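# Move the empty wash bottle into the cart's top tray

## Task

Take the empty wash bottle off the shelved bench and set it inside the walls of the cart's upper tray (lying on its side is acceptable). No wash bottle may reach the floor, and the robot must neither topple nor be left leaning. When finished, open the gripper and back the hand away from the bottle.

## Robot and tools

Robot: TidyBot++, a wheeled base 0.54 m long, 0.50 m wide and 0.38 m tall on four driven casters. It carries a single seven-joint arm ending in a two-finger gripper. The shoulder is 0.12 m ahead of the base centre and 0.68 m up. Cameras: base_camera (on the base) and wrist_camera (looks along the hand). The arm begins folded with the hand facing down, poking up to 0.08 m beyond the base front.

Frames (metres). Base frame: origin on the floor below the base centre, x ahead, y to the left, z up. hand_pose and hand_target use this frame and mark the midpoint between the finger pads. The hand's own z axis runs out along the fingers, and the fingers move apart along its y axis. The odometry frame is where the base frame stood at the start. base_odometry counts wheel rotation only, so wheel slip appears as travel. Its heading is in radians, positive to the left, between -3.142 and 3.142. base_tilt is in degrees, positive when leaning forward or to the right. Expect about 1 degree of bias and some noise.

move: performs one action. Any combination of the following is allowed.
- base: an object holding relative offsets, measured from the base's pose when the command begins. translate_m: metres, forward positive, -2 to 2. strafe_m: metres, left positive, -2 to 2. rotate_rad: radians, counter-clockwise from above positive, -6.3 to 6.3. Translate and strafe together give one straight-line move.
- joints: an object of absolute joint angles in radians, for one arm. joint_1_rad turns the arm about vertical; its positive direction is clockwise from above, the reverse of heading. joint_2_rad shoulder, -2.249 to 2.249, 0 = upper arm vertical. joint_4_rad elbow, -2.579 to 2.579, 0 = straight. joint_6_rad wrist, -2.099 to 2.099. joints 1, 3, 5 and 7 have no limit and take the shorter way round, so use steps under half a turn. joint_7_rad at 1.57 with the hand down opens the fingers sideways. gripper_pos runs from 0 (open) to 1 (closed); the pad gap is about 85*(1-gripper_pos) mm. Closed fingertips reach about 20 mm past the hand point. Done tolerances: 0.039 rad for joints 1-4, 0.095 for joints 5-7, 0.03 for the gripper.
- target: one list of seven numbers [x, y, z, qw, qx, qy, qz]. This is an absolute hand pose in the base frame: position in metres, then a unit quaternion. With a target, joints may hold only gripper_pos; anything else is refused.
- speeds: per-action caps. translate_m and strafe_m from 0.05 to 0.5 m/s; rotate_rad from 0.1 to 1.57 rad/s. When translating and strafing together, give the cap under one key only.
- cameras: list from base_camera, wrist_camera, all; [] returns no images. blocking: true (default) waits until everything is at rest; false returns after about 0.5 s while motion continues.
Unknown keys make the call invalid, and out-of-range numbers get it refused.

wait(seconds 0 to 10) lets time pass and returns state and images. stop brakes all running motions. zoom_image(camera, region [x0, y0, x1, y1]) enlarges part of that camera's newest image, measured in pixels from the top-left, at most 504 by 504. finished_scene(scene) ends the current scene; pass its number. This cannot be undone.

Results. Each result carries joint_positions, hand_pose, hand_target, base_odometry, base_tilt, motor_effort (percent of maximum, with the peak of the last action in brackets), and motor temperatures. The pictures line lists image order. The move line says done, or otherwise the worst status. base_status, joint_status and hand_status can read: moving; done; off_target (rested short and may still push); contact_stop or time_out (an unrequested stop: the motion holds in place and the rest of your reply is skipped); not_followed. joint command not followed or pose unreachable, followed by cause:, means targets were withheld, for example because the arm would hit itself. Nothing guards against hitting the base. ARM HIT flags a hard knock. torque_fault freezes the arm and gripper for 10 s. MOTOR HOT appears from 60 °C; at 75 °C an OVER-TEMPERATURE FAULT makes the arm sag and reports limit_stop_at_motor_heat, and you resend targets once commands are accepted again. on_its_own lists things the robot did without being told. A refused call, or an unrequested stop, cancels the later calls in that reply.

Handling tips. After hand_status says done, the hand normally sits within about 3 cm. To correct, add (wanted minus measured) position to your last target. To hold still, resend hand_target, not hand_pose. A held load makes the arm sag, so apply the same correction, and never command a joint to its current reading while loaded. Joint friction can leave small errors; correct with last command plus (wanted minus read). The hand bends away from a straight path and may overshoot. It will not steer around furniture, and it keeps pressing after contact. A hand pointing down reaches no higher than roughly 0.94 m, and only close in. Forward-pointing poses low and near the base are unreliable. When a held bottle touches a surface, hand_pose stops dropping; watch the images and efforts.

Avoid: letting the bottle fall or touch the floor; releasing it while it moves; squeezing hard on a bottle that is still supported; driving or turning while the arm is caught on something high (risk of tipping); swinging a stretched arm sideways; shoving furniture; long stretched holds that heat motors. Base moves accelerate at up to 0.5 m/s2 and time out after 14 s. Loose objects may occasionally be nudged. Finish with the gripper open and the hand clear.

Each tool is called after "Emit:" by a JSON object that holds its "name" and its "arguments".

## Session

Emit:
{"name": "move", "arguments": {"joints": {"joint_1_rad": 0.0, "joint_2_rad": -0.7, "joint_4_rad": -2.3, "joint_6_rad": -0.1}, "cameras": ["wrist_camera"]}}

Emit:
{"name": "move", "arguments": {"base": {"rotate_rad": 1.3}, "cameras": ["wrist_camera"]}}

Scene clock: 1.90 s.
Motor temperatures (°C): [26 25 27 27 36 32 35]
move: done
base_odometry: x=+0.000 y=+0.000 heading=+0.000
base_tilt: forward=+0.6 right=+0.2
base_status: not commanded
joint_positions: joint_1_rad=+0.005 joint_2_rad=-0.694 joint_3_rad=+3.102 joint_4_rad=-2.326 joint_5_rad=-0.010 joint_6_rad=-0.141 joint_7_rad=+1.535 gripper_pos=+0.000
joint_status: all done
motor_effort: joint_1_rad=+0(1) joint_2_rad=+2(4) joint_3_rad=+1(2) joint_4_rad=+22(23) joint_5_rad=+0(0) joint_6_rad=+7(8) joint_7_rad=+1(1)
hand_pose: x=+0.4680 y=+0.0167 z=+0.9228 quat_wxyz=(-0.013, +0.775, +0.000, +0.632) (m; base frame)
hand_target: x=+0.4702 y=+0.0192 z=+0.9538 quat_wxyz=(-0.016, +0.751, +0.002, +0.660) (m; base frame)
hand_status: not commanded
pictures: wrist_camera
Images, in order (width x height): wrist_camera 644x476.

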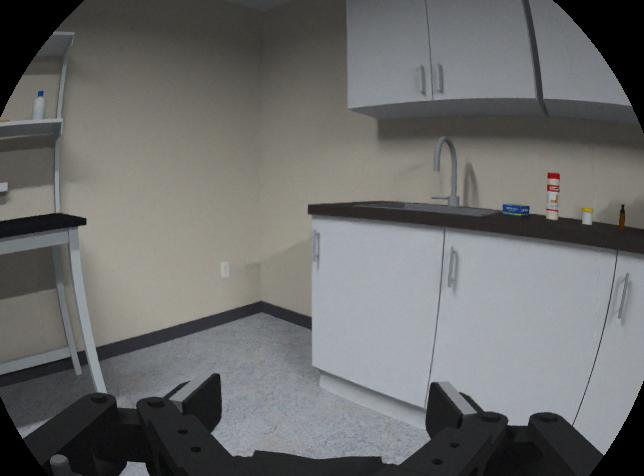

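Scene clock: 4.23 s.
Motor temperatures (°C): [26 25 27 27 36 32 35]
move: done
base_odometry: x=+0.000 y=+0.000 heading=+1.300
base_tilt: forward=+0.6 right=+0.2
base_status: done
joint_positions: joint_1_rad=+0.005 joint_2_rad=-0.694 joint_3_rad=+3.102 joint_4_rad=-2.326 joint_5_rad=-0.010 joint_6_rad=-0.138 joint_7_rad=+1.535 gripper_pos=+0.000
joint_status: not commanded
motor_effort: joint_1_rad=+0(1) joint_2_rad=+2(3) joint_3_rad=+1(3) joint_4_rad=+22(23) joint_5_rad=+0(0) joint_6_rad=+7(9) joint_7_rad=+1(1)
hand_pose: x=+0.4681 y=+0.0167 z=+0.9238 quat_wxyz=(-0.014, +0.774, +0.000, +0.633) (m; base frame)
hand_target: x=+0.4702 y=+0.0192 z=+0.9538 quat_wxyz=(-0.016, +0.751, +0.002, +0.660) (m; base frame)
hand_status: not commanded
pictures: wrist_camera
Images, in order (width x height): wrist_camera 644x476.

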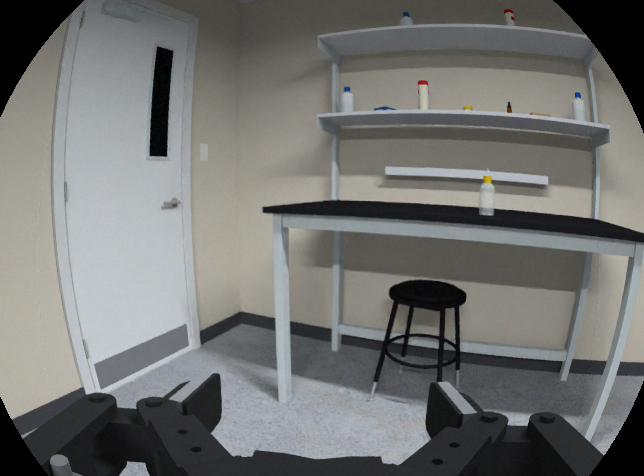

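Emit:
{"name": "zoom_image", "arguments": {"camera": "wrist_camera", "region": [440, 150, 540, 225]}}

Scaled by 5.040.

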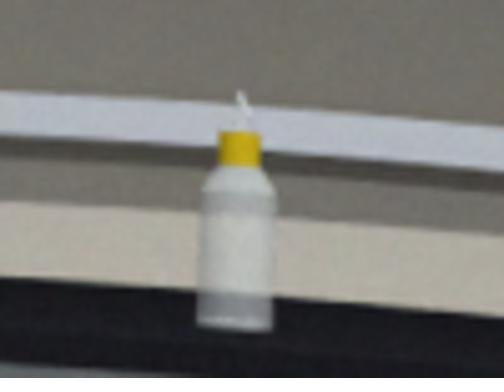

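Emit:
{"name": "move", "arguments": {"base": {"rotate_rad": -0.38}, "cameras": []}}

Emit:
{"name": "move", "arguments": {"base": {"translate_m": 0.46, "strafe_m": 0.13}, "joints": {"joint_2_rad": -0.196, "joint_4_rad": -1.97, "joint_6_rad": 0.14, "joint_3_rad": 3.155, "joint_7_rad": 1.62}, "cameras": ["wrist_camera", "base_camera"]}}

Scene clock: 6.20 s.
Motor temperatures (°C): [26 25 27 27 36 32 35]
move: done
base_odometry: x=+0.000 y=+0.000 heading=+0.920
base_tilt: forward=+0.6 right=+0.2
base_status: done
joint_positions: joint_1_rad=+0.005 joint_2_rad=-0.694 joint_3_rad=+3.102 joint_4_rad=-2.326 joint_5_rad=-0.010 joint_6_rad=-0.138 joint_7_rad=+1.535 gripper_pos=+0.000
joint_status: not commanded
motor_effort: joint_1_rad=+0(1) joint_2_rad=+2(2) joint_3_rad=+2(2) joint_4_rad=+22(22) joint_5_rad=+0(0) joint_6_rad=+7(8) joint_7_rad=+1(1)
hand_pose: x=+0.4682 y=+0.0167 z=+0.9238 quat_wxyz=(-0.014, +0.774, +0.000, +0.633) (m; base frame)
hand_target: x=+0.4702 y=+0.0192 z=+0.9538 quat_wxyz=(-0.016, +0.751, +0.002, +0.660) (m; base frame)
hand_status: not commanded
pictures: none
No camera images: "cameras" was empty.

Scene clock: 8.47 s.
Motor temperatures (°C): [26 25 27 27 36 32 35]
move: done
base_odometry: x=+0.175 y=+0.445 heading=+0.920
base_tilt: forward=+0.7 right=+0.2
base_status: done
joint_positions: joint_1_rad=+0.005 joint_2_rad=-0.190 joint_3_rad=+3.141 joint_4_rad=-2.002 joint_5_rad=-0.010 joint_6_rad=+0.101 joint_7_rad=+1.563 gripper_pos=+0.000
joint_status: all done
motor_effort: joint_1_rad=+0(1) joint_2_rad=-15(19) joint_3_rad=+1(2) joint_4_rad=+21(23) joint_5_rad=+0(0) joint_6_rad=+7(9) joint_7_rad=+0(1)
hand_pose: x=+0.6530 y=-0.0012 z=+0.9764 quat_wxyz=(-0.004, +0.755, -0.009, +0.656) (m; base frame)
hand_target: x=+0.6557 y=-0.0070 z=+1.0114 quat_wxyz=(+0.017, +0.729, +0.008, +0.684) (m; base frame)
hand_status: not commanded
pictures: base_camera, wrist_camera
Images, in order (width x height): base_camera 644x364, wrist_camera 644x476.

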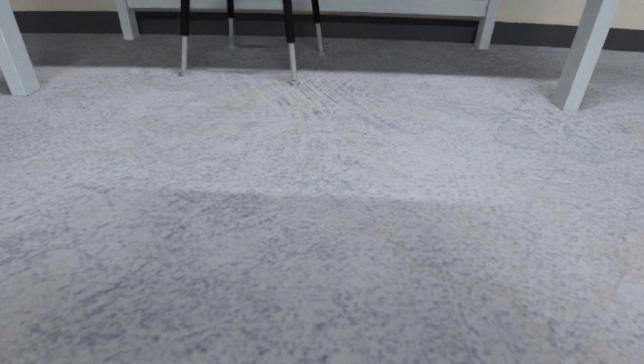

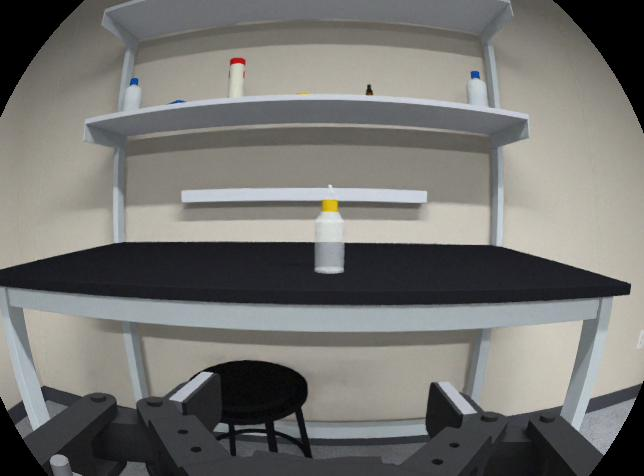

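Emit:
{"name": "move", "arguments": {"base": {"translate_m": 0.46}, "speeds": {"translate_m": 0.3}, "cameras": ["wrist_camera"]}}

Emit:
{"name": "move", "arguments": {"joints": {"joint_2_rad": -0.076, "joint_4_rad": -1.419, "joint_6_rad": -0.677}, "cameras": ["wrist_camera"]}}

Scene clock: 11.23 s.
Motor temperatures (°C): [26 25 27 27 36 32 35]
move: done
base_odometry: x=+0.454 y=+0.811 heading=+0.920
base_tilt: forward=+0.6 right=+0.2
base_status: done
joint_positions: joint_1_rad=+0.005 joint_2_rad=-0.194 joint_3_rad=+3.141 joint_4_rad=-2.000 joint_5_rad=-0.010 joint_6_rad=+0.104 joint_7_rad=+1.563 gripper_pos=+0.000
joint_status: not commanded
motor_effort: joint_1_rad=+0(1) joint_2_rad=-15(18) joint_3_rad=+1(1) joint_4_rad=+22(23) joint_5_rad=+0(0) joint_6_rad=+7(9) joint_7_rad=+1(1)
hand_pose: x=+0.6523 y=-0.0014 z=+0.9803 quat_wxyz=(-0.004, +0.752, -0.009, +0.659) (m; base frame)
hand_target: x=+0.6557 y=-0.0070 z=+1.0114 quat_wxyz=(+0.017, +0.729, +0.008, +0.684) (m; base frame)
hand_status: not commanded
pictures: wrist_camera
Images, in order (width x height): wrist_camera 644x476.

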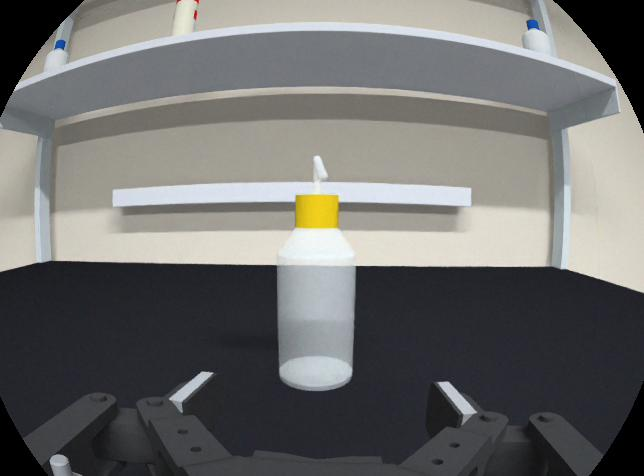

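Scene clock: 13.40 s.
Motor temperatures (°C): [26 25 27 27 36 32 35]
move: done
base_odometry: x=+0.454 y=+0.811 heading=+0.920
base_tilt: forward=+0.6 right=+0.2
base_status: not commanded
joint_positions: joint_1_rad=+0.005 joint_2_rad=-0.092 joint_3_rad=+3.141 joint_4_rad=-1.452 joint_5_rad=-0.010 joint_6_rad=-0.636 joint_7_rad=+1.563 gripper_pos=+0.000
joint_status: all done
motor_effort: joint_1_rad=+0(0) joint_2_rad=-19(19) joint_3_rad=+1(1) joint_4_rad=+22(24) joint_5_rad=+0(1) joint_6_rad=+7(9) joint_7_rad=+1(1)
hand_pose: x=+0.6714 y=+0.0008 z=+1.0384 quat_wxyz=(-0.006, +0.840, -0.007, +0.542) (m; base frame)
hand_target: x=+0.6738 y=-0.0044 z=+1.0372 quat_wxyz=(+0.011, +0.847, +0.013, +0.532) (m; base frame)
hand_status: not commanded
pictures: wrist_camera
Images, in order (width x height): wrist_camera 644x476.

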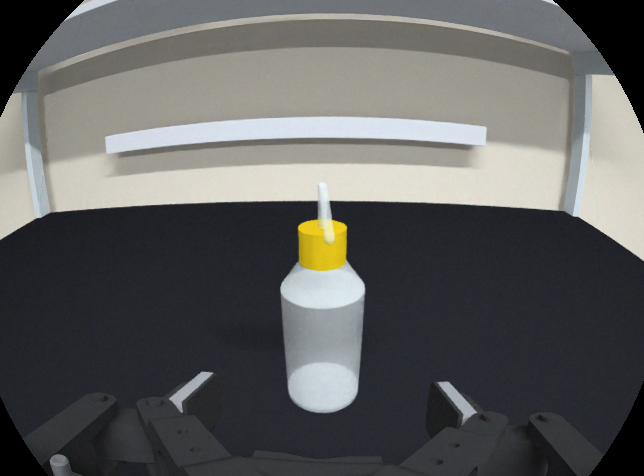

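Emit:
{"name": "move", "arguments": {"base": {"translate_m": 0.034, "strafe_m": 0.0115}, "speeds": {"translate_m": 0.1}, "cameras": []}}

Emit:
{"name": "move", "arguments": {"joints": {"joint_2_rad": 0.05, "joint_4_rad": -1.33}, "cameras": ["wrist_camera"]}}

Scene clock: 14.47 s.
Motor temperatures (°C): [26 25 27 27 36 32 35]
move: done
base_odometry: x=+0.466 y=+0.845 heading=+0.920
base_tilt: forward=+0.7 right=+0.2
base_status: done
joint_positions: joint_1_rad=+0.005 joint_2_rad=-0.077 joint_3_rad=+3.143 joint_4_rad=-1.451 joint_5_rad=-0.010 joint_6_rad=-0.639 joint_7_rad=+1.563 gripper_pos=+0.000
joint_status: not commanded
motor_effort: joint_1_rad=+0(1) joint_2_rad=-19(21) joint_3_rad=+0(1) joint_4_rad=+22(22) joint_5_rad=+0(0) joint_6_rad=+7(8) joint_7_rad=+1(1)
hand_pose: x=+0.6764 y=-0.0002 z=+1.0297 quat_wxyz=(-0.005, +0.845, -0.008, +0.535) (m; base frame)
hand_target: x=+0.6738 y=-0.0044 z=+1.0372 quat_wxyz=(+0.011, +0.847, +0.013, +0.532) (m; base frame)
hand_status: not commanded
pictures: none
No camera images: "cameras" was empty.

Scene clock: 15.77 s.
Motor temperatures (°C): [26 25 27 27 36 32 35]
move: done
base_odometry: x=+0.466 y=+0.845 heading=+0.920
base_tilt: forward=+0.7 right=+0.2
base_status: not commanded
joint_positions: joint_1_rad=+0.005 joint_2_rad=+0.048 joint_3_rad=+3.143 joint_4_rad=-1.360 joint_5_rad=-0.010 joint_6_rad=-0.642 joint_7_rad=+1.563 gripper_pos=+0.000
joint_status: all done
motor_effort: joint_1_rad=+0(0) joint_2_rad=-24(27) joint_3_rad=+0(1) joint_4_rad=+22(23) joint_5_rad=+0(0) joint_6_rad=+6(8) joint_7_rad=+1(1)
hand_pose: x=+0.7258 y=-0.0005 z=+1.0091 quat_wxyz=(-0.005, +0.855, -0.008, +0.519) (m; base frame)
hand_target: x=+0.7240 y=-0.0045 z=+1.0162 quat_wxyz=(+0.012, +0.856, +0.014, +0.516) (m; base frame)
hand_status: not commanded
pictures: wrist_camera
Images, in order (width x height): wrist_camera 644x476.

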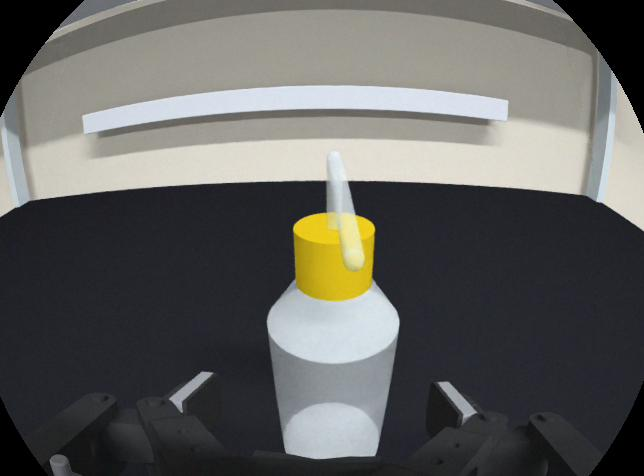

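Emit:
{"name": "move", "arguments": {"joints": {"joint_2_rad": 0.18, "joint_4_rad": -1.22}, "cameras": ["wrist_camera"]}}

Scene clock: 17.57 s.
Motor temperatures (°C): [26 25 27 27 36 32 35]
move: done
base_odometry: x=+0.466 y=+0.845 heading=+0.920
base_tilt: forward=+0.6 right=+0.2
base_status: not commanded
joint_positions: joint_1_rad=+0.005 joint_2_rad=+0.178 joint_3_rad=+3.143 joint_4_rad=-1.250 joint_5_rad=-0.010 joint_6_rad=-0.643 joint_7_rad=+1.563 gripper_pos=+0.000
joint_status: all done
motor_effort: joint_1_rad=+0(0) joint_2_rad=-29(31) joint_3_rad=+0(1) joint_4_rad=+21(23) joint_5_rad=+0(0) joint_6_rad=+7(8) joint_7_rad=+0(1)
hand_pose: x=+0.7778 y=-0.0007 z=+0.9911 quat_wxyz=(-0.005, +0.860, -0.008, +0.510) (m; base frame)
hand_target: x=+0.7765 y=-0.0045 z=+0.9982 quat_wxyz=(+0.012, +0.862, +0.014, +0.507) (m; base frame)
hand_status: not commanded
pictures: wrist_camera
Images, in order (width x height): wrist_camera 644x476.

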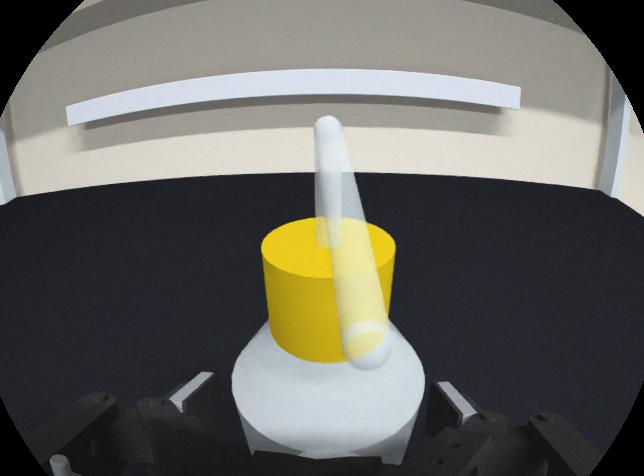

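Emit:
{"name": "move", "arguments": {"joints": {"gripper_pos": 0.3}, "cameras": []}}

Emit:
{"name": "move", "arguments": {"joints": {"gripper_pos": 0.5}, "cameras": ["wrist_camera"]}}

Emit:
{"name": "move", "arguments": {"joints": {"joint_2_rad": 0.170, "joint_4_rad": -1.04, "joint_6_rad": -0.864}, "cameras": ["wrist_camera"]}}

Scene clock: 18.67 s.
Motor temperatures (°C): [26 25 27 27 36 32 35]
move: done
base_odometry: x=+0.466 y=+0.845 heading=+0.920
base_tilt: forward=+0.7 right=+0.2
base_status: not commanded
joint_positions: joint_1_rad=+0.005 joint_2_rad=+0.178 joint_3_rad=+3.143 joint_4_rad=-1.250 joint_5_rad=-0.010 joint_6_rad=-0.643 joint_7_rad=+1.563 gripper_pos=+0.300
joint_status: all done
motor_effort: joint_1_rad=+0(0) joint_2_rad=-29(29) joint_3_rad=+0(0) joint_4_rad=+21(22) joint_5_rad=+0(0) joint_6_rad=+7(7) joint_7_rad=+0(1)
hand_pose: x=+0.7778 y=-0.0007 z=+0.9911 quat_wxyz=(-0.005, +0.860, -0.008, +0.510) (m; base frame)
hand_target: x=+0.7765 y=-0.0045 z=+0.9982 quat_wxyz=(+0.012, +0.862, +0.014, +0.507) (m; base frame)
hand_status: not commanded
pictures: none
No camera images: "cameras" was empty.

Scene clock: 19.30 s.
Motor temperatures (°C): [26 25 27 27 36 32 35]
move: off_target
base_odometry: x=+0.466 y=+0.845 heading=+0.920
base_tilt: forward=+0.7 right=+0.2
base_status: not commanded
joint_positions: joint_1_rad=+0.005 joint_2_rad=+0.178 joint_3_rad=+3.143 joint_4_rad=-1.249 joint_5_rad=-0.010 joint_6_rad=-0.644 joint_7_rad=+1.564 gripper_pos=+0.361
joint_status: gripper_pos off_target (ended at +0.361, target +0.500)
motor_effort: joint_1_rad=+0(0) joint_2_rad=-29(30) joint_3_rad=+0(1) joint_4_rad=+22(22) joint_5_rad=+0(0) joint_6_rad=+7(8) joint_7_rad=+1(1)
hand_pose: x=+0.7778 y=-0.0008 z=+0.9917 quat_wxyz=(-0.005, +0.860, -0.008, +0.510) (m; base frame)
hand_target: x=+0.7765 y=-0.0045 z=+0.9982 quat_wxyz=(+0.012, +0.862, +0.014, +0.507) (m; base frame)
hand_status: not commanded
pictures: wrist_camera
Images, in order (width x height): wrist_camera 644x476.

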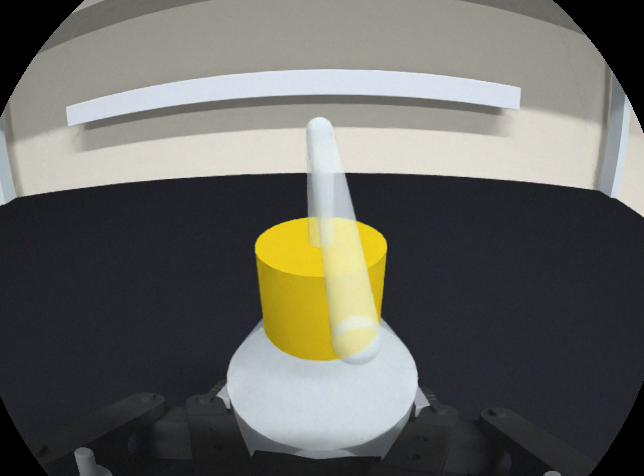

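Scene clock: 20.73 s.
Motor temperatures (°C): [26 25 27 27 36 32 35]
move: done
base_odometry: x=+0.466 y=+0.845 heading=+0.920
base_tilt: forward=+0.6 right=+0.2
base_status: not commanded
joint_positions: joint_1_rad=+0.005 joint_2_rad=+0.173 joint_3_rad=+3.143 joint_4_rad=-1.071 joint_5_rad=-0.010 joint_6_rad=-0.825 joint_7_rad=+1.564 gripper_pos=+0.361
joint_status: all done
motor_effort: joint_1_rad=+0(0) joint_2_rad=-28(31) joint_3_rad=+1(1) joint_4_rad=+21(24) joint_5_rad=+0(0) joint_6_rad=+7(8) joint_7_rad=+1(1)
hand_pose: x=+0.7625 y=-0.0002 z=+1.0487 quat_wxyz=(-0.005, +0.860, -0.007, +0.511) (m; base frame)
hand_target: x=+0.7572 y=-0.0038 z=+1.0573 quat_wxyz=(+0.012, +0.861, +0.015, +0.509) (m; base frame)
hand_status: not commanded
pictures: wrist_camera
Images, in order (width x height): wrist_camera 644x476.

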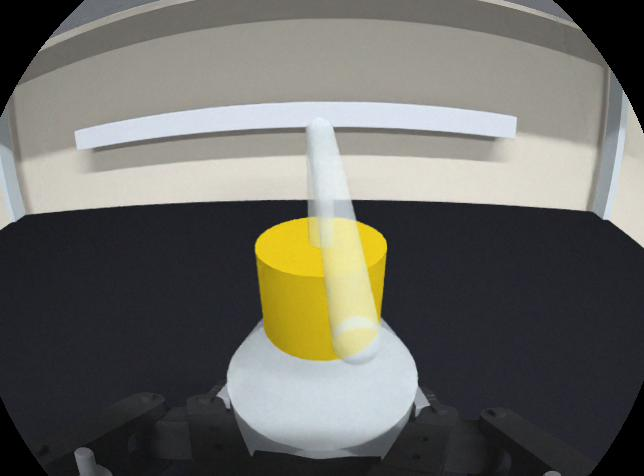

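Emit:
{"name": "move", "arguments": {"base": {"translate_m": -0.45}, "speeds": {"translate_m": 0.3}, "cameras": []}}

Emit:
{"name": "move", "arguments": {"joints": {"joint_2_rad": -0.366, "joint_4_rad": -1.314, "joint_6_rad": -1.124}, "cameras": []}}

Emit:
{"name": "move", "arguments": {"base": {"rotate_rad": 2.55}, "speeds": {"rotate_rad": 1.2}, "cameras": ["wrist_camera", "base_camera"]}}

Scene clock: 23.83 s.
Motor temperatures (°C): [26 25 27 27 36 32 35]
move: done
base_odometry: x=+0.193 y=+0.487 heading=+0.920
base_tilt: forward=+0.6 right=+0.2
base_status: done
joint_positions: joint_1_rad=+0.005 joint_2_rad=+0.168 joint_3_rad=+3.145 joint_4_rad=-1.070 joint_5_rad=-0.010 joint_6_rad=-0.831 joint_7_rad=+1.564 gripper_pos=+0.361
joint_status: not commanded
motor_effort: joint_1_rad=+0(2) joint_2_rad=-28(33) joint_3_rad=+0(1) joint_4_rad=+21(22) joint_5_rad=+0(1) joint_6_rad=+7(8) joint_7_rad=+1(1)
hand_pose: x=+0.7600 y=-0.0014 z=+1.0508 quat_wxyz=(-0.005, +0.859, -0.008, +0.511) (m; base frame)
hand_target: x=+0.7572 y=-0.0038 z=+1.0573 quat_wxyz=(+0.012, +0.861, +0.015, +0.509) (m; base frame)
hand_status: not commanded
pictures: none
No camera images: "cameras" was empty.

Scene clock: 25.63 s.
Motor temperatures (°C): [26 25 27 27 36 32 35]
move: done
base_odometry: x=+0.193 y=+0.487 heading=+0.920
base_tilt: forward=+0.6 right=+0.2
base_status: not commanded
joint_positions: joint_1_rad=+0.005 joint_2_rad=-0.365 joint_3_rad=+3.145 joint_4_rad=-1.290 joint_5_rad=-0.010 joint_6_rad=-1.085 joint_7_rad=+1.564 gripper_pos=+0.361
joint_status: all done
motor_effort: joint_1_rad=+0(0) joint_2_rad=-6(31) joint_3_rad=+1(1) joint_4_rad=+18(23) joint_5_rad=+0(0) joint_6_rad=+7(9) joint_7_rad=+0(1)
hand_pose: x=+0.5018 y=+0.0005 z=+1.1315 quat_wxyz=(-0.005, +0.844, -0.006, +0.536) (m; base frame)
hand_target: x=+0.4969 y=-0.0025 z=+1.1086 quat_wxyz=(+0.008, +0.860, +0.015, +0.510) (m; base frame)
hand_status: not commanded
pictures: none
No camera images: "cameras" was empty.

Scene clock: 28.83 s.
Motor temperatures (°C): [26 25 27 27 36 32 35]
move: done
base_odometry: x=+0.193 y=+0.487 heading=-2.814
base_tilt: forward=+0.6 right=+0.2
base_status: done
joint_positions: joint_1_rad=+0.005 joint_2_rad=-0.365 joint_3_rad=+3.149 joint_4_rad=-1.292 joint_5_rad=-0.010 joint_6_rad=-1.087 joint_7_rad=+1.564 gripper_pos=+0.361
joint_status: not commanded
motor_effort: joint_1_rad=+0(1) joint_2_rad=-6(7) joint_3_rad=+1(2) joint_4_rad=+19(20) joint_5_rad=+0(1) joint_6_rad=+7(8) joint_7_rad=+1(1)
hand_pose: x=+0.5017 y=-0.0013 z=+1.1299 quat_wxyz=(-0.005, +0.845, -0.008, +0.534) (m; base frame)
hand_target: x=+0.4969 y=-0.0025 z=+1.1086 quat_wxyz=(+0.008, +0.860, +0.015, +0.510) (m; base frame)
hand_status: not commanded
pictures: base_camera, wrist_camera
Images, in order (width x height): base_camera 644x364, wrist_camera 644x476.

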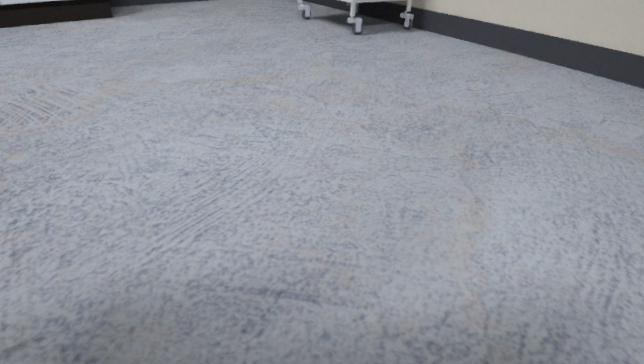

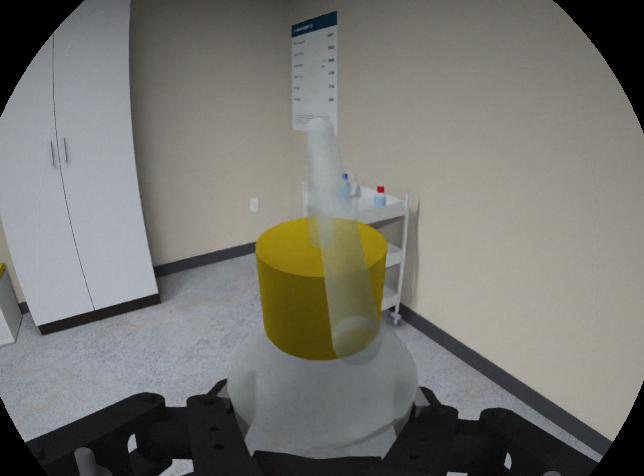

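Emit:
{"name": "move", "arguments": {"base": {"translate_m": 0.94, "strafe_m": 0.45}, "cameras": ["wrist_camera", "base_camera"]}}

Scene clock: 32.10 s.
Motor temperatures (°C): [26 25 27 27 36 32 35]
move: done
base_odometry: x=-0.552 y=-0.242 heading=-2.813
base_tilt: forward=+0.6 right=+0.2
base_status: done
joint_positions: joint_1_rad=+0.005 joint_2_rad=-0.361 joint_3_rad=+3.149 joint_4_rad=-1.295 joint_5_rad=-0.010 joint_6_rad=-1.090 joint_7_rad=+1.564 gripper_pos=+0.361
joint_status: not commanded
motor_effort: joint_1_rad=+0(1) joint_2_rad=-6(10) joint_3_rad=+1(2) joint_4_rad=+19(20) joint_5_rad=+0(1) joint_6_rad=+7(8) joint_7_rad=+1(1)
hand_pose: x=+0.5030 y=-0.0016 z=+1.1263 quat_wxyz=(-0.005, +0.848, -0.008, +0.530) (m; base frame)
hand_target: x=+0.4969 y=-0.0025 z=+1.1086 quat_wxyz=(+0.008, +0.860, +0.015, +0.510) (m; base frame)
hand_status: not commanded
pictures: base_camera, wrist_camera
Images, in order (width x height): base_camera 644x364, wrist_camera 644x476.

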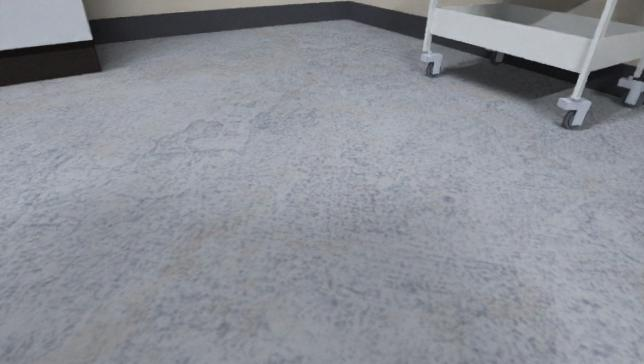

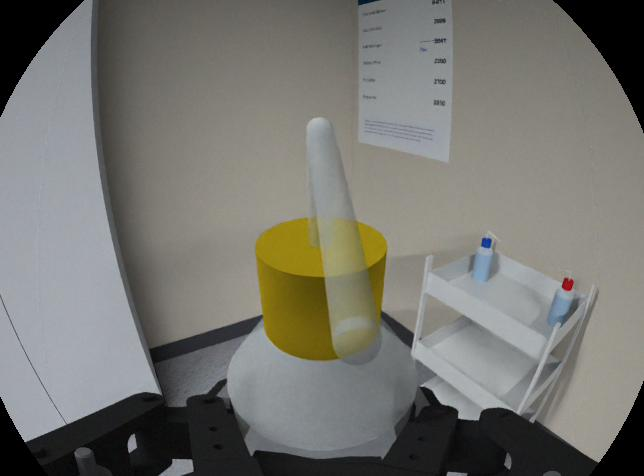

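Emit:
{"name": "zoom_image", "arguments": {"camera": "wrist_camera", "region": [400, 210, 620, 400]}}

Scaled by 2.291.

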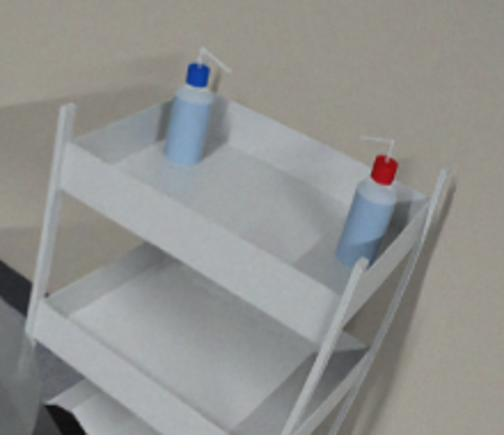

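Emit:
{"name": "move", "arguments": {"base": {"rotate_rad": -0.94}, "speeds": {"rotate_rad": 1.2}, "cameras": []}}

Emit:
{"name": "move", "arguments": {"base": {"translate_m": 0.23, "strafe_m": 0.715}, "joints": {"joint_2_rad": -0.215, "joint_4_rad": -1.519, "joint_6_rad": -0.74}, "cameras": ["wrist_camera", "base_camera"]}}

Scene clock: 34.90 s.
Motor temperatures (°C): [26 25 27 27 36 32 35]
move: done
base_odometry: x=-0.552 y=-0.242 heading=+2.530
base_tilt: forward=+0.6 right=+0.2
base_status: done
joint_positions: joint_1_rad=+0.005 joint_2_rad=-0.361 joint_3_rad=+3.154 joint_4_rad=-1.295 joint_5_rad=-0.010 joint_6_rad=-1.090 joint_7_rad=+1.564 gripper_pos=+0.361
joint_status: not commanded
motor_effort: joint_1_rad=+0(1) joint_2_rad=-6(8) joint_3_rad=+1(2) joint_4_rad=+19(19) joint_5_rad=+0(1) joint_6_rad=+7(8) joint_7_rad=+1(1)
hand_pose: x=+0.5030 y=-0.0041 z=+1.1263 quat_wxyz=(-0.005, +0.848, -0.011, +0.530) (m; base frame)
hand_target: x=+0.4969 y=-0.0025 z=+1.1086 quat_wxyz=(+0.008, +0.860, +0.015, +0.510) (m; base frame)
hand_status: not commanded
pictures: none
No camera images: "cameras" was empty.

Scene clock: 37.53 s.
Motor temperatures (°C): [26 25 27 27 36 32 35]
move: done
base_odometry: x=-1.151 y=-0.696 heading=+2.530
base_tilt: forward=+0.7 right=+0.2
base_status: done
joint_positions: joint_1_rad=+0.005 joint_2_rad=-0.212 joint_3_rad=+3.155 joint_4_rad=-1.506 joint_5_rad=-0.010 joint_6_rad=-0.780 joint_7_rad=+1.564 gripper_pos=+0.361
joint_status: all done
motor_effort: joint_1_rad=+0(1) joint_2_rad=-14(17) joint_3_rad=+1(2) joint_4_rad=+22(24) joint_5_rad=+0(1) joint_6_rad=+7(8) joint_7_rad=+0(1)
hand_pose: x=+0.6056 y=-0.0062 z=+1.0287 quat_wxyz=(-0.003, +0.861, -0.013, +0.509) (m; base frame)
hand_target: x=+0.6097 y=-0.0039 z=+1.0339 quat_wxyz=(+0.010, +0.853, +0.013, +0.522) (m; base frame)
hand_status: not commanded
pictures: base_camera, wrist_camera
Images, in order (width x height): base_camera 644x364, wrist_camera 644x476.

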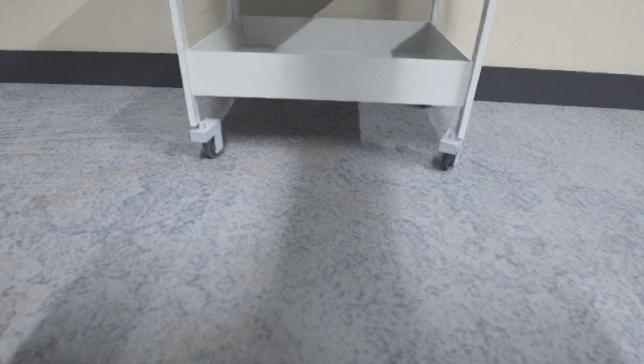

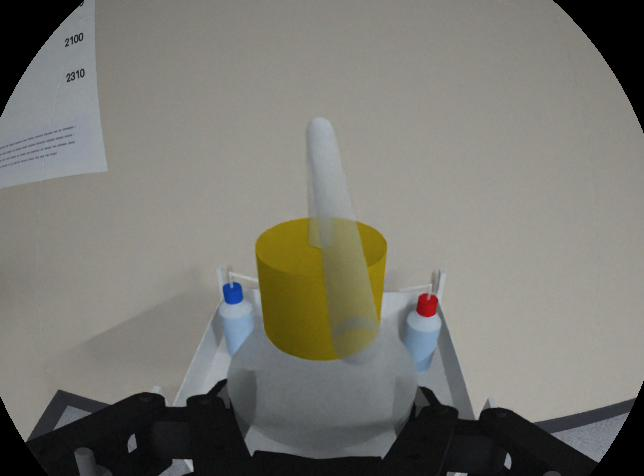

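Emit:
{"name": "move", "arguments": {"base": {"rotate_rad": -0.04}, "cameras": ["wrist_camera", "base_camera"]}}

Scene clock: 38.63 s.
Motor temperatures (°C): [26 25 27 27 36 32 35]
move: done
base_odometry: x=-1.151 y=-0.696 heading=+2.490
base_tilt: forward=+0.6 right=+0.2
base_status: done
joint_positions: joint_1_rad=+0.005 joint_2_rad=-0.212 joint_3_rad=+3.158 joint_4_rad=-1.506 joint_5_rad=-0.010 joint_6_rad=-0.780 joint_7_rad=+1.564 gripper_pos=+0.361
joint_status: not commanded
motor_effort: joint_1_rad=+0(2) joint_2_rad=-14(14) joint_3_rad=+1(2) joint_4_rad=+21(22) joint_5_rad=+0(1) joint_6_rad=+7(9) joint_7_rad=+0(1)
hand_pose: x=+0.6056 y=-0.0078 z=+1.0288 quat_wxyz=(-0.003, +0.861, -0.014, +0.509) (m; base frame)
hand_target: x=+0.6097 y=-0.0039 z=+1.0339 quat_wxyz=(+0.010, +0.853, +0.013, +0.522) (m; base frame)
hand_status: not commanded
pictures: base_camera, wrist_camera
Images, in order (width x height): base_camera 644x364, wrist_camera 644x476.

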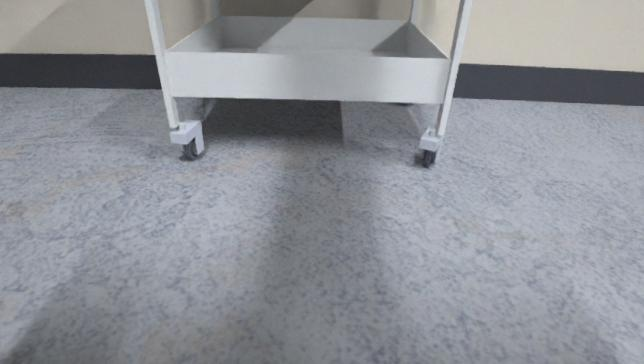

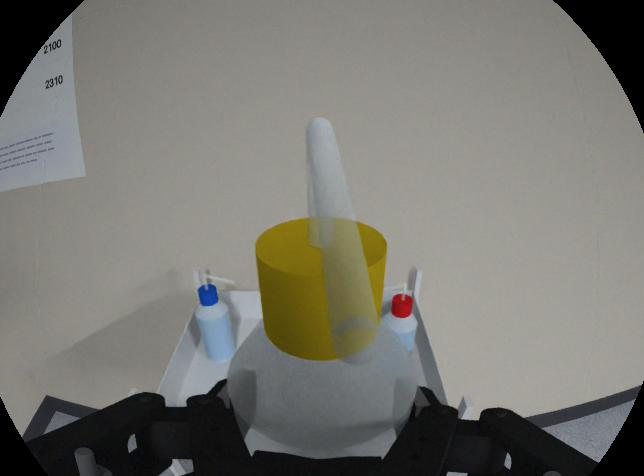

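Emit:
{"name": "move", "arguments": {"base": {"translate_m": 0.345, "strafe_m": 0.06, "rotate_rad": -0.015}, "speeds": {"translate_m": 0.2}, "cameras": ["base_camera"]}}

Emit:
{"name": "move", "arguments": {"joints": {"joint_2_rad": -0.053, "joint_4_rad": -1.648, "joint_6_rad": -0.448}, "cameras": ["wrist_camera"]}}

Emit:
{"name": "move", "arguments": {"joints": {"joint_2_rad": -0.020, "joint_4_rad": -1.912, "joint_6_rad": -0.153}, "cameras": ["wrist_camera"]}}

Scene clock: 41.40 s.
Motor temperatures (°C): [26 25 27 27 36 32 35]
move: done
base_odometry: x=-1.462 y=-0.534 heading=+2.475
base_tilt: forward=+0.7 right=+0.1
base_status: done
joint_positions: joint_1_rad=+0.005 joint_2_rad=-0.211 joint_3_rad=+3.158 joint_4_rad=-1.506 joint_5_rad=-0.010 joint_6_rad=-0.778 joint_7_rad=+1.564 gripper_pos=+0.361
joint_status: not commanded
motor_effort: joint_1_rad=+0(2) joint_2_rad=-14(17) joint_3_rad=+1(2) joint_4_rad=+21(22) joint_5_rad=+0(1) joint_6_rad=+7(8) joint_7_rad=+0(1)
hand_pose: x=+0.6063 y=-0.0078 z=+1.0290 quat_wxyz=(-0.003, +0.860, -0.014, +0.509) (m; base frame)
hand_target: x=+0.6097 y=-0.0039 z=+1.0339 quat_wxyz=(+0.010, +0.853, +0.013, +0.522) (m; base frame)
hand_status: not commanded
pictures: base_camera
Images, in order (width x height): base_camera 644x364.

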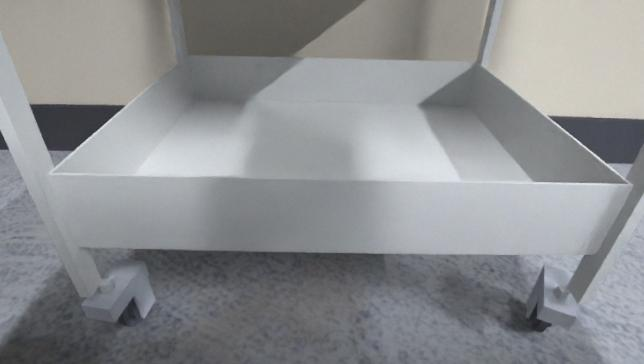

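Scene clock: 42.87 s.
Motor temperatures (°C): [26 25 27 27 36 32 35]
move: done
base_odometry: x=-1.462 y=-0.534 heading=+2.475
base_tilt: forward=+0.6 right=+0.2
base_status: not commanded
joint_positions: joint_1_rad=+0.005 joint_2_rad=-0.047 joint_3_rad=+3.158 joint_4_rad=-1.636 joint_5_rad=-0.010 joint_6_rad=-0.490 joint_7_rad=+1.564 gripper_pos=+0.361
joint_status: all done
motor_effort: joint_1_rad=+0(0) joint_2_rad=-21(25) joint_3_rad=+0(1) joint_4_rad=+22(24) joint_5_rad=+0(0) joint_6_rad=+7(8) joint_7_rad=+0(1)
hand_pose: x=+0.6855 y=-0.0094 z=+0.9453 quat_wxyz=(-0.001, +0.862, -0.015, +0.507) (m; base frame)
hand_target: x=+0.6883 y=-0.0051 z=+0.9528 quat_wxyz=(+0.012, +0.853, +0.012, +0.522) (m; base frame)
hand_status: not commanded
pictures: wrist_camera
Images, in order (width x height): wrist_camera 644x476.

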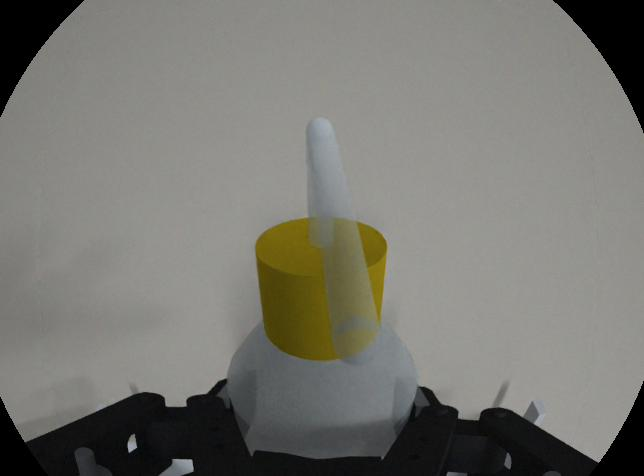

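Scene clock: 44.50 s.
Motor temperatures (°C): [26 25 27 27 36 32 35]
move: done
base_odometry: x=-1.462 y=-0.534 heading=+2.475
base_tilt: forward=+0.6 right=+0.3
base_status: not commanded
joint_positions: joint_1_rad=+0.005 joint_2_rad=-0.026 joint_3_rad=+3.158 joint_4_rad=-1.894 joint_5_rad=-0.010 joint_6_rad=-0.195 joint_7_rad=+1.564 gripper_pos=+0.361
joint_status: all done
motor_effort: joint_1_rad=+0(0) joint_2_rad=-21(22) joint_3_rad=+0(1) joint_4_rad=+21(23) joint_5_rad=+0(0) joint_6_rad=+7(8) joint_7_rad=+0(1)
hand_pose: x=+0.6830 y=-0.0101 z=+0.8634 quat_wxyz=(+0.000, +0.858, -0.016, +0.514) (m; base frame)
hand_target: x=+0.6859 y=-0.0058 z=+0.8611 quat_wxyz=(+0.013, +0.853, +0.011, +0.521) (m; base frame)
hand_status: not commanded
pictures: wrist_camera
Images, in order (width x height): wrist_camera 644x476.

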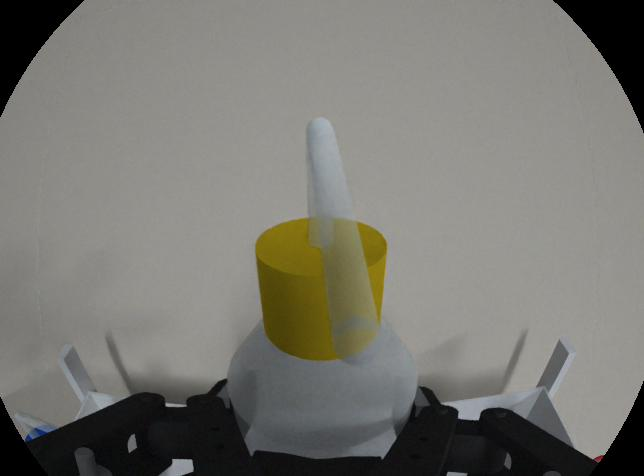

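Emit:
{"name": "zoom_image", "arguments": {"camera": "wrist_camera", "region": [400, 320, 640, 476]}}

Emit:
{"name": "zoom_image", "arguments": {"camera": "wrist_camera", "region": [0, 320, 240, 476]}}

Scaled by 2.100.

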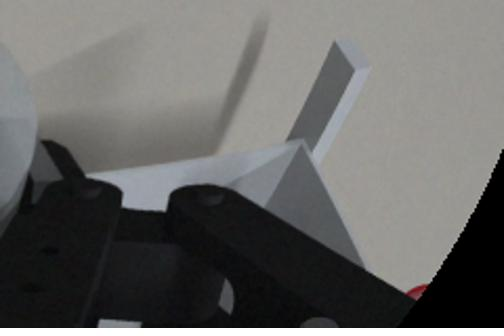

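Scaled by 2.100.

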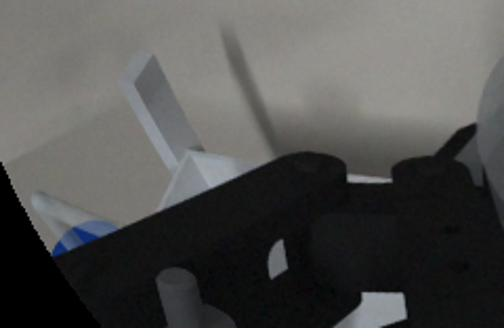

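Emit:
{"name": "move", "arguments": {"joints": {"joint_2_rad": 0.040, "joint_4_rad": -2.061, "joint_6_rad": 0.057}, "cameras": ["wrist_camera"]}}

Emit:
{"name": "move", "arguments": {"joints": {"joint_2_rad": 0.101, "joint_4_rad": -2.149, "joint_6_rad": 0.206}, "cameras": ["wrist_camera"]}}

Scene clock: 46.57 s.
Motor temperatures (°C): [26 25 27 27 36 32 35]
move: done
base_odometry: x=-1.462 y=-0.534 heading=+2.475
base_tilt: forward=+0.6 right=+0.2
base_status: not commanded
joint_positions: joint_1_rad=+0.005 joint_2_rad=+0.037 joint_3_rad=+3.158 joint_4_rad=-2.045 joint_5_rad=-0.010 joint_6_rad=+0.015 joint_7_rad=+1.564 gripper_pos=+0.361
joint_status: all done
motor_effort: joint_1_rad=+0(0) joint_2_rad=-22(24) joint_3_rad=+0(1) joint_4_rad=+20(22) joint_5_rad=+0(0) joint_6_rad=+7(8) joint_7_rad=+0(1)
hand_pose: x=+0.6825 y=-0.0107 z=+0.8005 quat_wxyz=(+0.001, +0.859, -0.017, +0.512) (m; base frame)
hand_target: x=+0.6842 y=-0.0063 z=+0.8014 quat_wxyz=(+0.014, +0.853, +0.011, +0.521) (m; base frame)
hand_status: not commanded
pictures: wrist_camera
Images, in order (width x height): wrist_camera 644x476.

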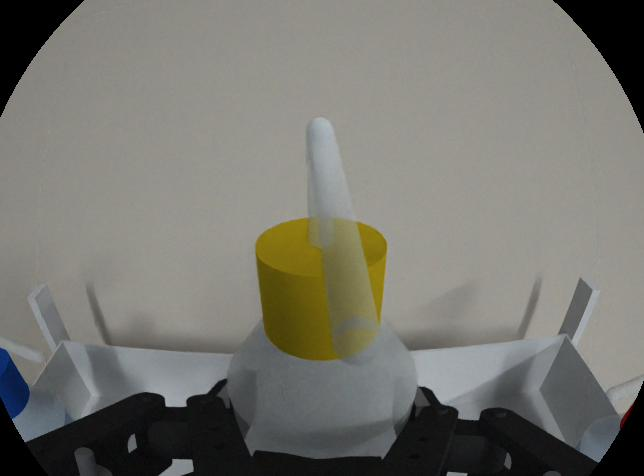

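Scene clock: 47.77 s.
Motor temperatures (°C): [26 25 27 27 36 32 35]
move: done
base_odometry: x=-1.462 y=-0.534 heading=+2.475
base_tilt: forward=+0.6 right=+0.2
base_status: not commanded
joint_positions: joint_1_rad=+0.005 joint_2_rad=+0.098 joint_3_rad=+3.158 joint_4_rad=-2.132 joint_5_rad=-0.010 joint_6_rad=+0.166 joint_7_rad=+1.564 gripper_pos=+0.361
joint_status: all done
motor_effort: joint_1_rad=+0(0) joint_2_rad=-23(25) joint_3_rad=+1(1) joint_4_rad=+19(20) joint_5_rad=+0(0) joint_6_rad=+7(8) joint_7_rad=+0(1)
hand_pose: x=+0.6829 y=-0.0111 z=+0.7608 quat_wxyz=(+0.002, +0.858, -0.017, +0.513) (m; base frame)
hand_target: x=+0.6832 y=-0.0067 z=+0.7610 quat_wxyz=(+0.015, +0.853, +0.011, +0.521) (m; base frame)
hand_status: not commanded
pictures: wrist_camera
Images, in order (width x height): wrist_camera 644x476.

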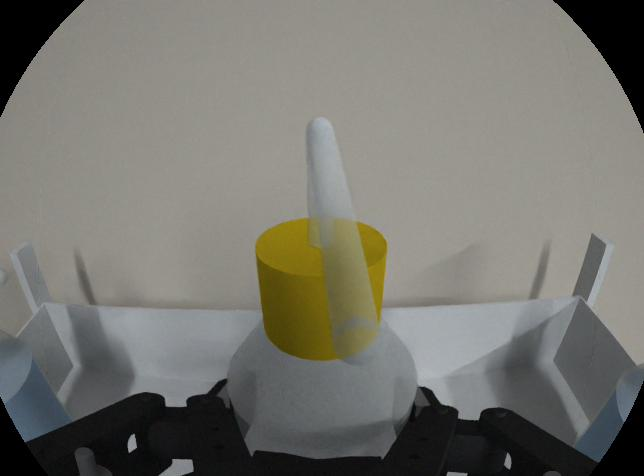

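Emit:
{"name": "move", "arguments": {"joints": {"joint_2_rad": 0.138, "joint_4_rad": -2.188, "joint_6_rad": 0.282}, "cameras": []}}

Emit:
{"name": "move", "arguments": {"joints": {"joint_2_rad": 0.158, "joint_4_rad": -2.207, "joint_6_rad": 0.3215}, "cameras": ["wrist_camera"]}}

Emit:
{"name": "move", "arguments": {"joints": {"gripper_pos": 0.25}, "cameras": ["wrist_camera"]}}

Scene clock: 48.93 s.
Motor temperatures (°C): [26 25 27 27 36 32 35]
move: done
base_odometry: x=-1.462 y=-0.534 heading=+2.475
base_tilt: forward=+0.6 right=+0.2
base_status: not commanded
joint_positions: joint_1_rad=+0.005 joint_2_rad=+0.131 joint_3_rad=+3.158 joint_4_rad=-2.169 joint_5_rad=-0.010 joint_6_rad=+0.249 joint_7_rad=+1.564 gripper_pos=+0.361
joint_status: all done
motor_effort: joint_1_rad=+0(0) joint_2_rad=-23(25) joint_3_rad=+0(1) joint_4_rad=+17(19) joint_5_rad=+0(0) joint_6_rad=+8(8) joint_7_rad=+0(1)
hand_pose: x=+0.6844 y=-0.0113 z=+0.7452 quat_wxyz=(+0.003, +0.855, -0.017, +0.518) (m; base frame)
hand_target: x=+0.6830 y=-0.0069 z=+0.7412 quat_wxyz=(+0.016, +0.853, +0.011, +0.521) (m; base frame)
hand_status: not commanded
pictures: none
No camera images: "cameras" was empty.

Scene clock: 49.57 s.
Motor temperatures (°C): [26 25 27 27 36 32 35]
move: done
base_odometry: x=-1.462 y=-0.534 heading=+2.475
base_tilt: forward=+0.7 right=+0.2
base_status: not commanded
joint_positions: joint_1_rad=+0.005 joint_2_rad=+0.147 joint_3_rad=+3.158 joint_4_rad=-2.187 joint_5_rad=-0.010 joint_6_rad=+0.290 joint_7_rad=+1.564 gripper_pos=+0.361
joint_status: all done
motor_effort: joint_1_rad=+0(0) joint_2_rad=-22(25) joint_3_rad=+0(1) joint_4_rad=+16(18) joint_5_rad=+0(0) joint_6_rad=+5(8) joint_7_rad=+1(1)
hand_pose: x=+0.6850 y=-0.0114 z=+0.7386 quat_wxyz=(+0.003, +0.853, -0.017, +0.521) (m; base frame)
hand_target: x=+0.6828 y=-0.0070 z=+0.7313 quat_wxyz=(+0.016, +0.853, +0.011, +0.522) (m; base frame)
hand_status: not commanded
pictures: wrist_camera
Images, in order (width x height): wrist_camera 644x476.

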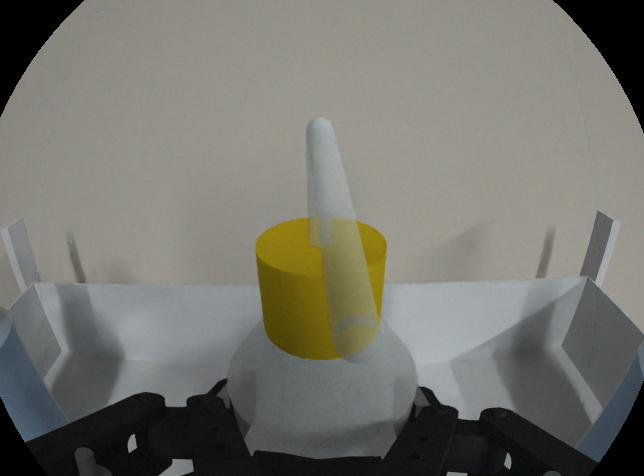

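Scene clock: 50.23 s.
Motor temperatures (°C): [26 25 27 27 36 32 35]
move: done
base_odometry: x=-1.462 y=-0.534 heading=+2.475
base_tilt: forward=+0.6 right=+0.2
base_status: not commanded
joint_positions: joint_1_rad=+0.005 joint_2_rad=+0.148 joint_3_rad=+3.158 joint_4_rad=-2.187 joint_5_rad=-0.010 joint_6_rad=+0.290 joint_7_rad=+1.564 gripper_pos=+0.250
joint_status: all done
motor_effort: joint_1_rad=+0(0) joint_2_rad=-23(24) joint_3_rad=+0(1) joint_4_rad=+17(17) joint_5_rad=+0(0) joint_6_rad=+7(7) joint_7_rad=+0(1)
hand_pose: x=+0.6848 y=-0.0114 z=+0.7380 quat_wxyz=(+0.003, +0.853, -0.017, +0.521) (m; base frame)
hand_target: x=+0.6828 y=-0.0070 z=+0.7313 quat_wxyz=(+0.016, +0.853, +0.011, +0.522) (m; base frame)
hand_status: not commanded
pictures: wrist_camera
Images, in order (width x height): wrist_camera 644x476.

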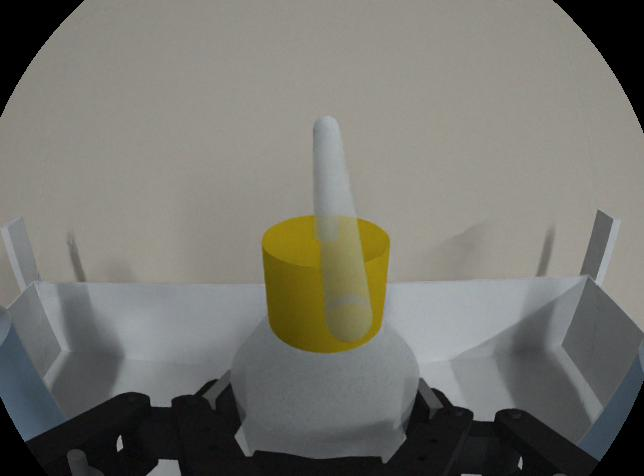

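Emit:
{"name": "move", "arguments": {"joints": {"gripper_pos": 0.0}, "cameras": ["wrist_camera"]}}

Emit:
{"name": "move", "arguments": {"base": {"translate_m": -0.03}, "speeds": {"translate_m": 0.06}, "cameras": ["wrist_camera"]}}

Scene clock: 51.10 s.
Motor temperatures (°C): [26 25 27 27 36 32 35]
move: done
base_odometry: x=-1.462 y=-0.534 heading=+2.475
base_tilt: forward=+0.6 right=+0.2
base_status: not commanded
joint_positions: joint_1_rad=+0.005 joint_2_rad=+0.148 joint_3_rad=+3.158 joint_4_rad=-2.187 joint_5_rad=-0.010 joint_6_rad=+0.290 joint_7_rad=+1.564 gripper_pos=+0.000
joint_status: all done
motor_effort: joint_1_rad=+0(0) joint_2_rad=-23(23) joint_3_rad=+0(1) joint_4_rad=+17(17) joint_5_rad=+0(0) joint_6_rad=+7(8) joint_7_rad=+0(1)
hand_pose: x=+0.6848 y=-0.0114 z=+0.7380 quat_wxyz=(+0.003, +0.853, -0.017, +0.521) (m; base frame)
hand_target: x=+0.6828 y=-0.0070 z=+0.7313 quat_wxyz=(+0.016, +0.853, +0.011, +0.522) (m; base frame)
hand_status: not commanded
pictures: wrist_camera
Images, in order (width x height): wrist_camera 644x476.

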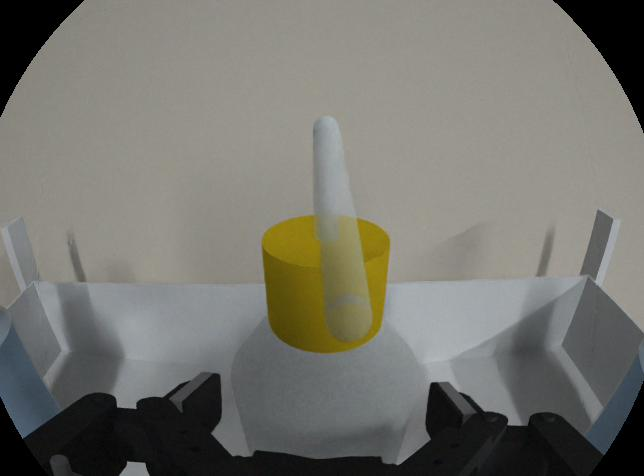

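Scene clock: 52.03 s.
Motor temperatures (°C): [26 25 27 27 36 32 35]
move: done
base_odometry: x=-1.438 y=-0.553 heading=+2.475
base_tilt: forward=+0.7 right=+0.2
base_status: done
joint_positions: joint_1_rad=+0.005 joint_2_rad=+0.151 joint_3_rad=+3.158 joint_4_rad=-2.188 joint_5_rad=-0.010 joint_6_rad=+0.290 joint_7_rad=+1.564 gripper_pos=+0.000
joint_status: not commanded
motor_effort: joint_1_rad=+0(1) joint_2_rad=-23(25) joint_3_rad=+0(1) joint_4_rad=+16(18) joint_5_rad=+0(0) joint_6_rad=+6(8) joint_7_rad=+1(1)
hand_pose: x=+0.6846 y=-0.0114 z=+0.7361 quat_wxyz=(+0.003, +0.854, -0.017, +0.520) (m; base frame)
hand_target: x=+0.6828 y=-0.0070 z=+0.7313 quat_wxyz=(+0.016, +0.853, +0.011, +0.522) (m; base frame)
hand_status: not commanded
pictures: wrist_camera
Images, in order (width x height): wrist_camera 644x476.

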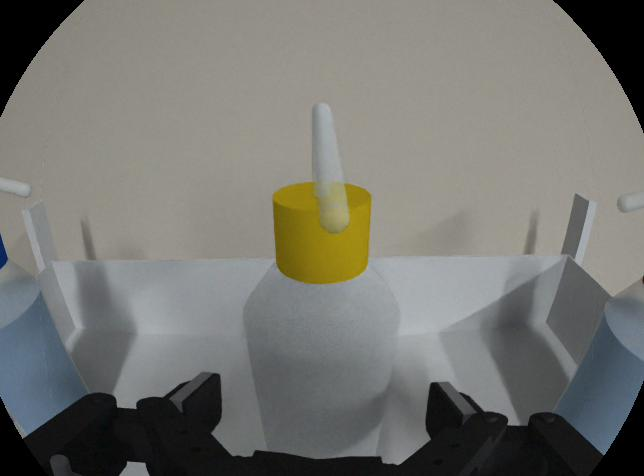

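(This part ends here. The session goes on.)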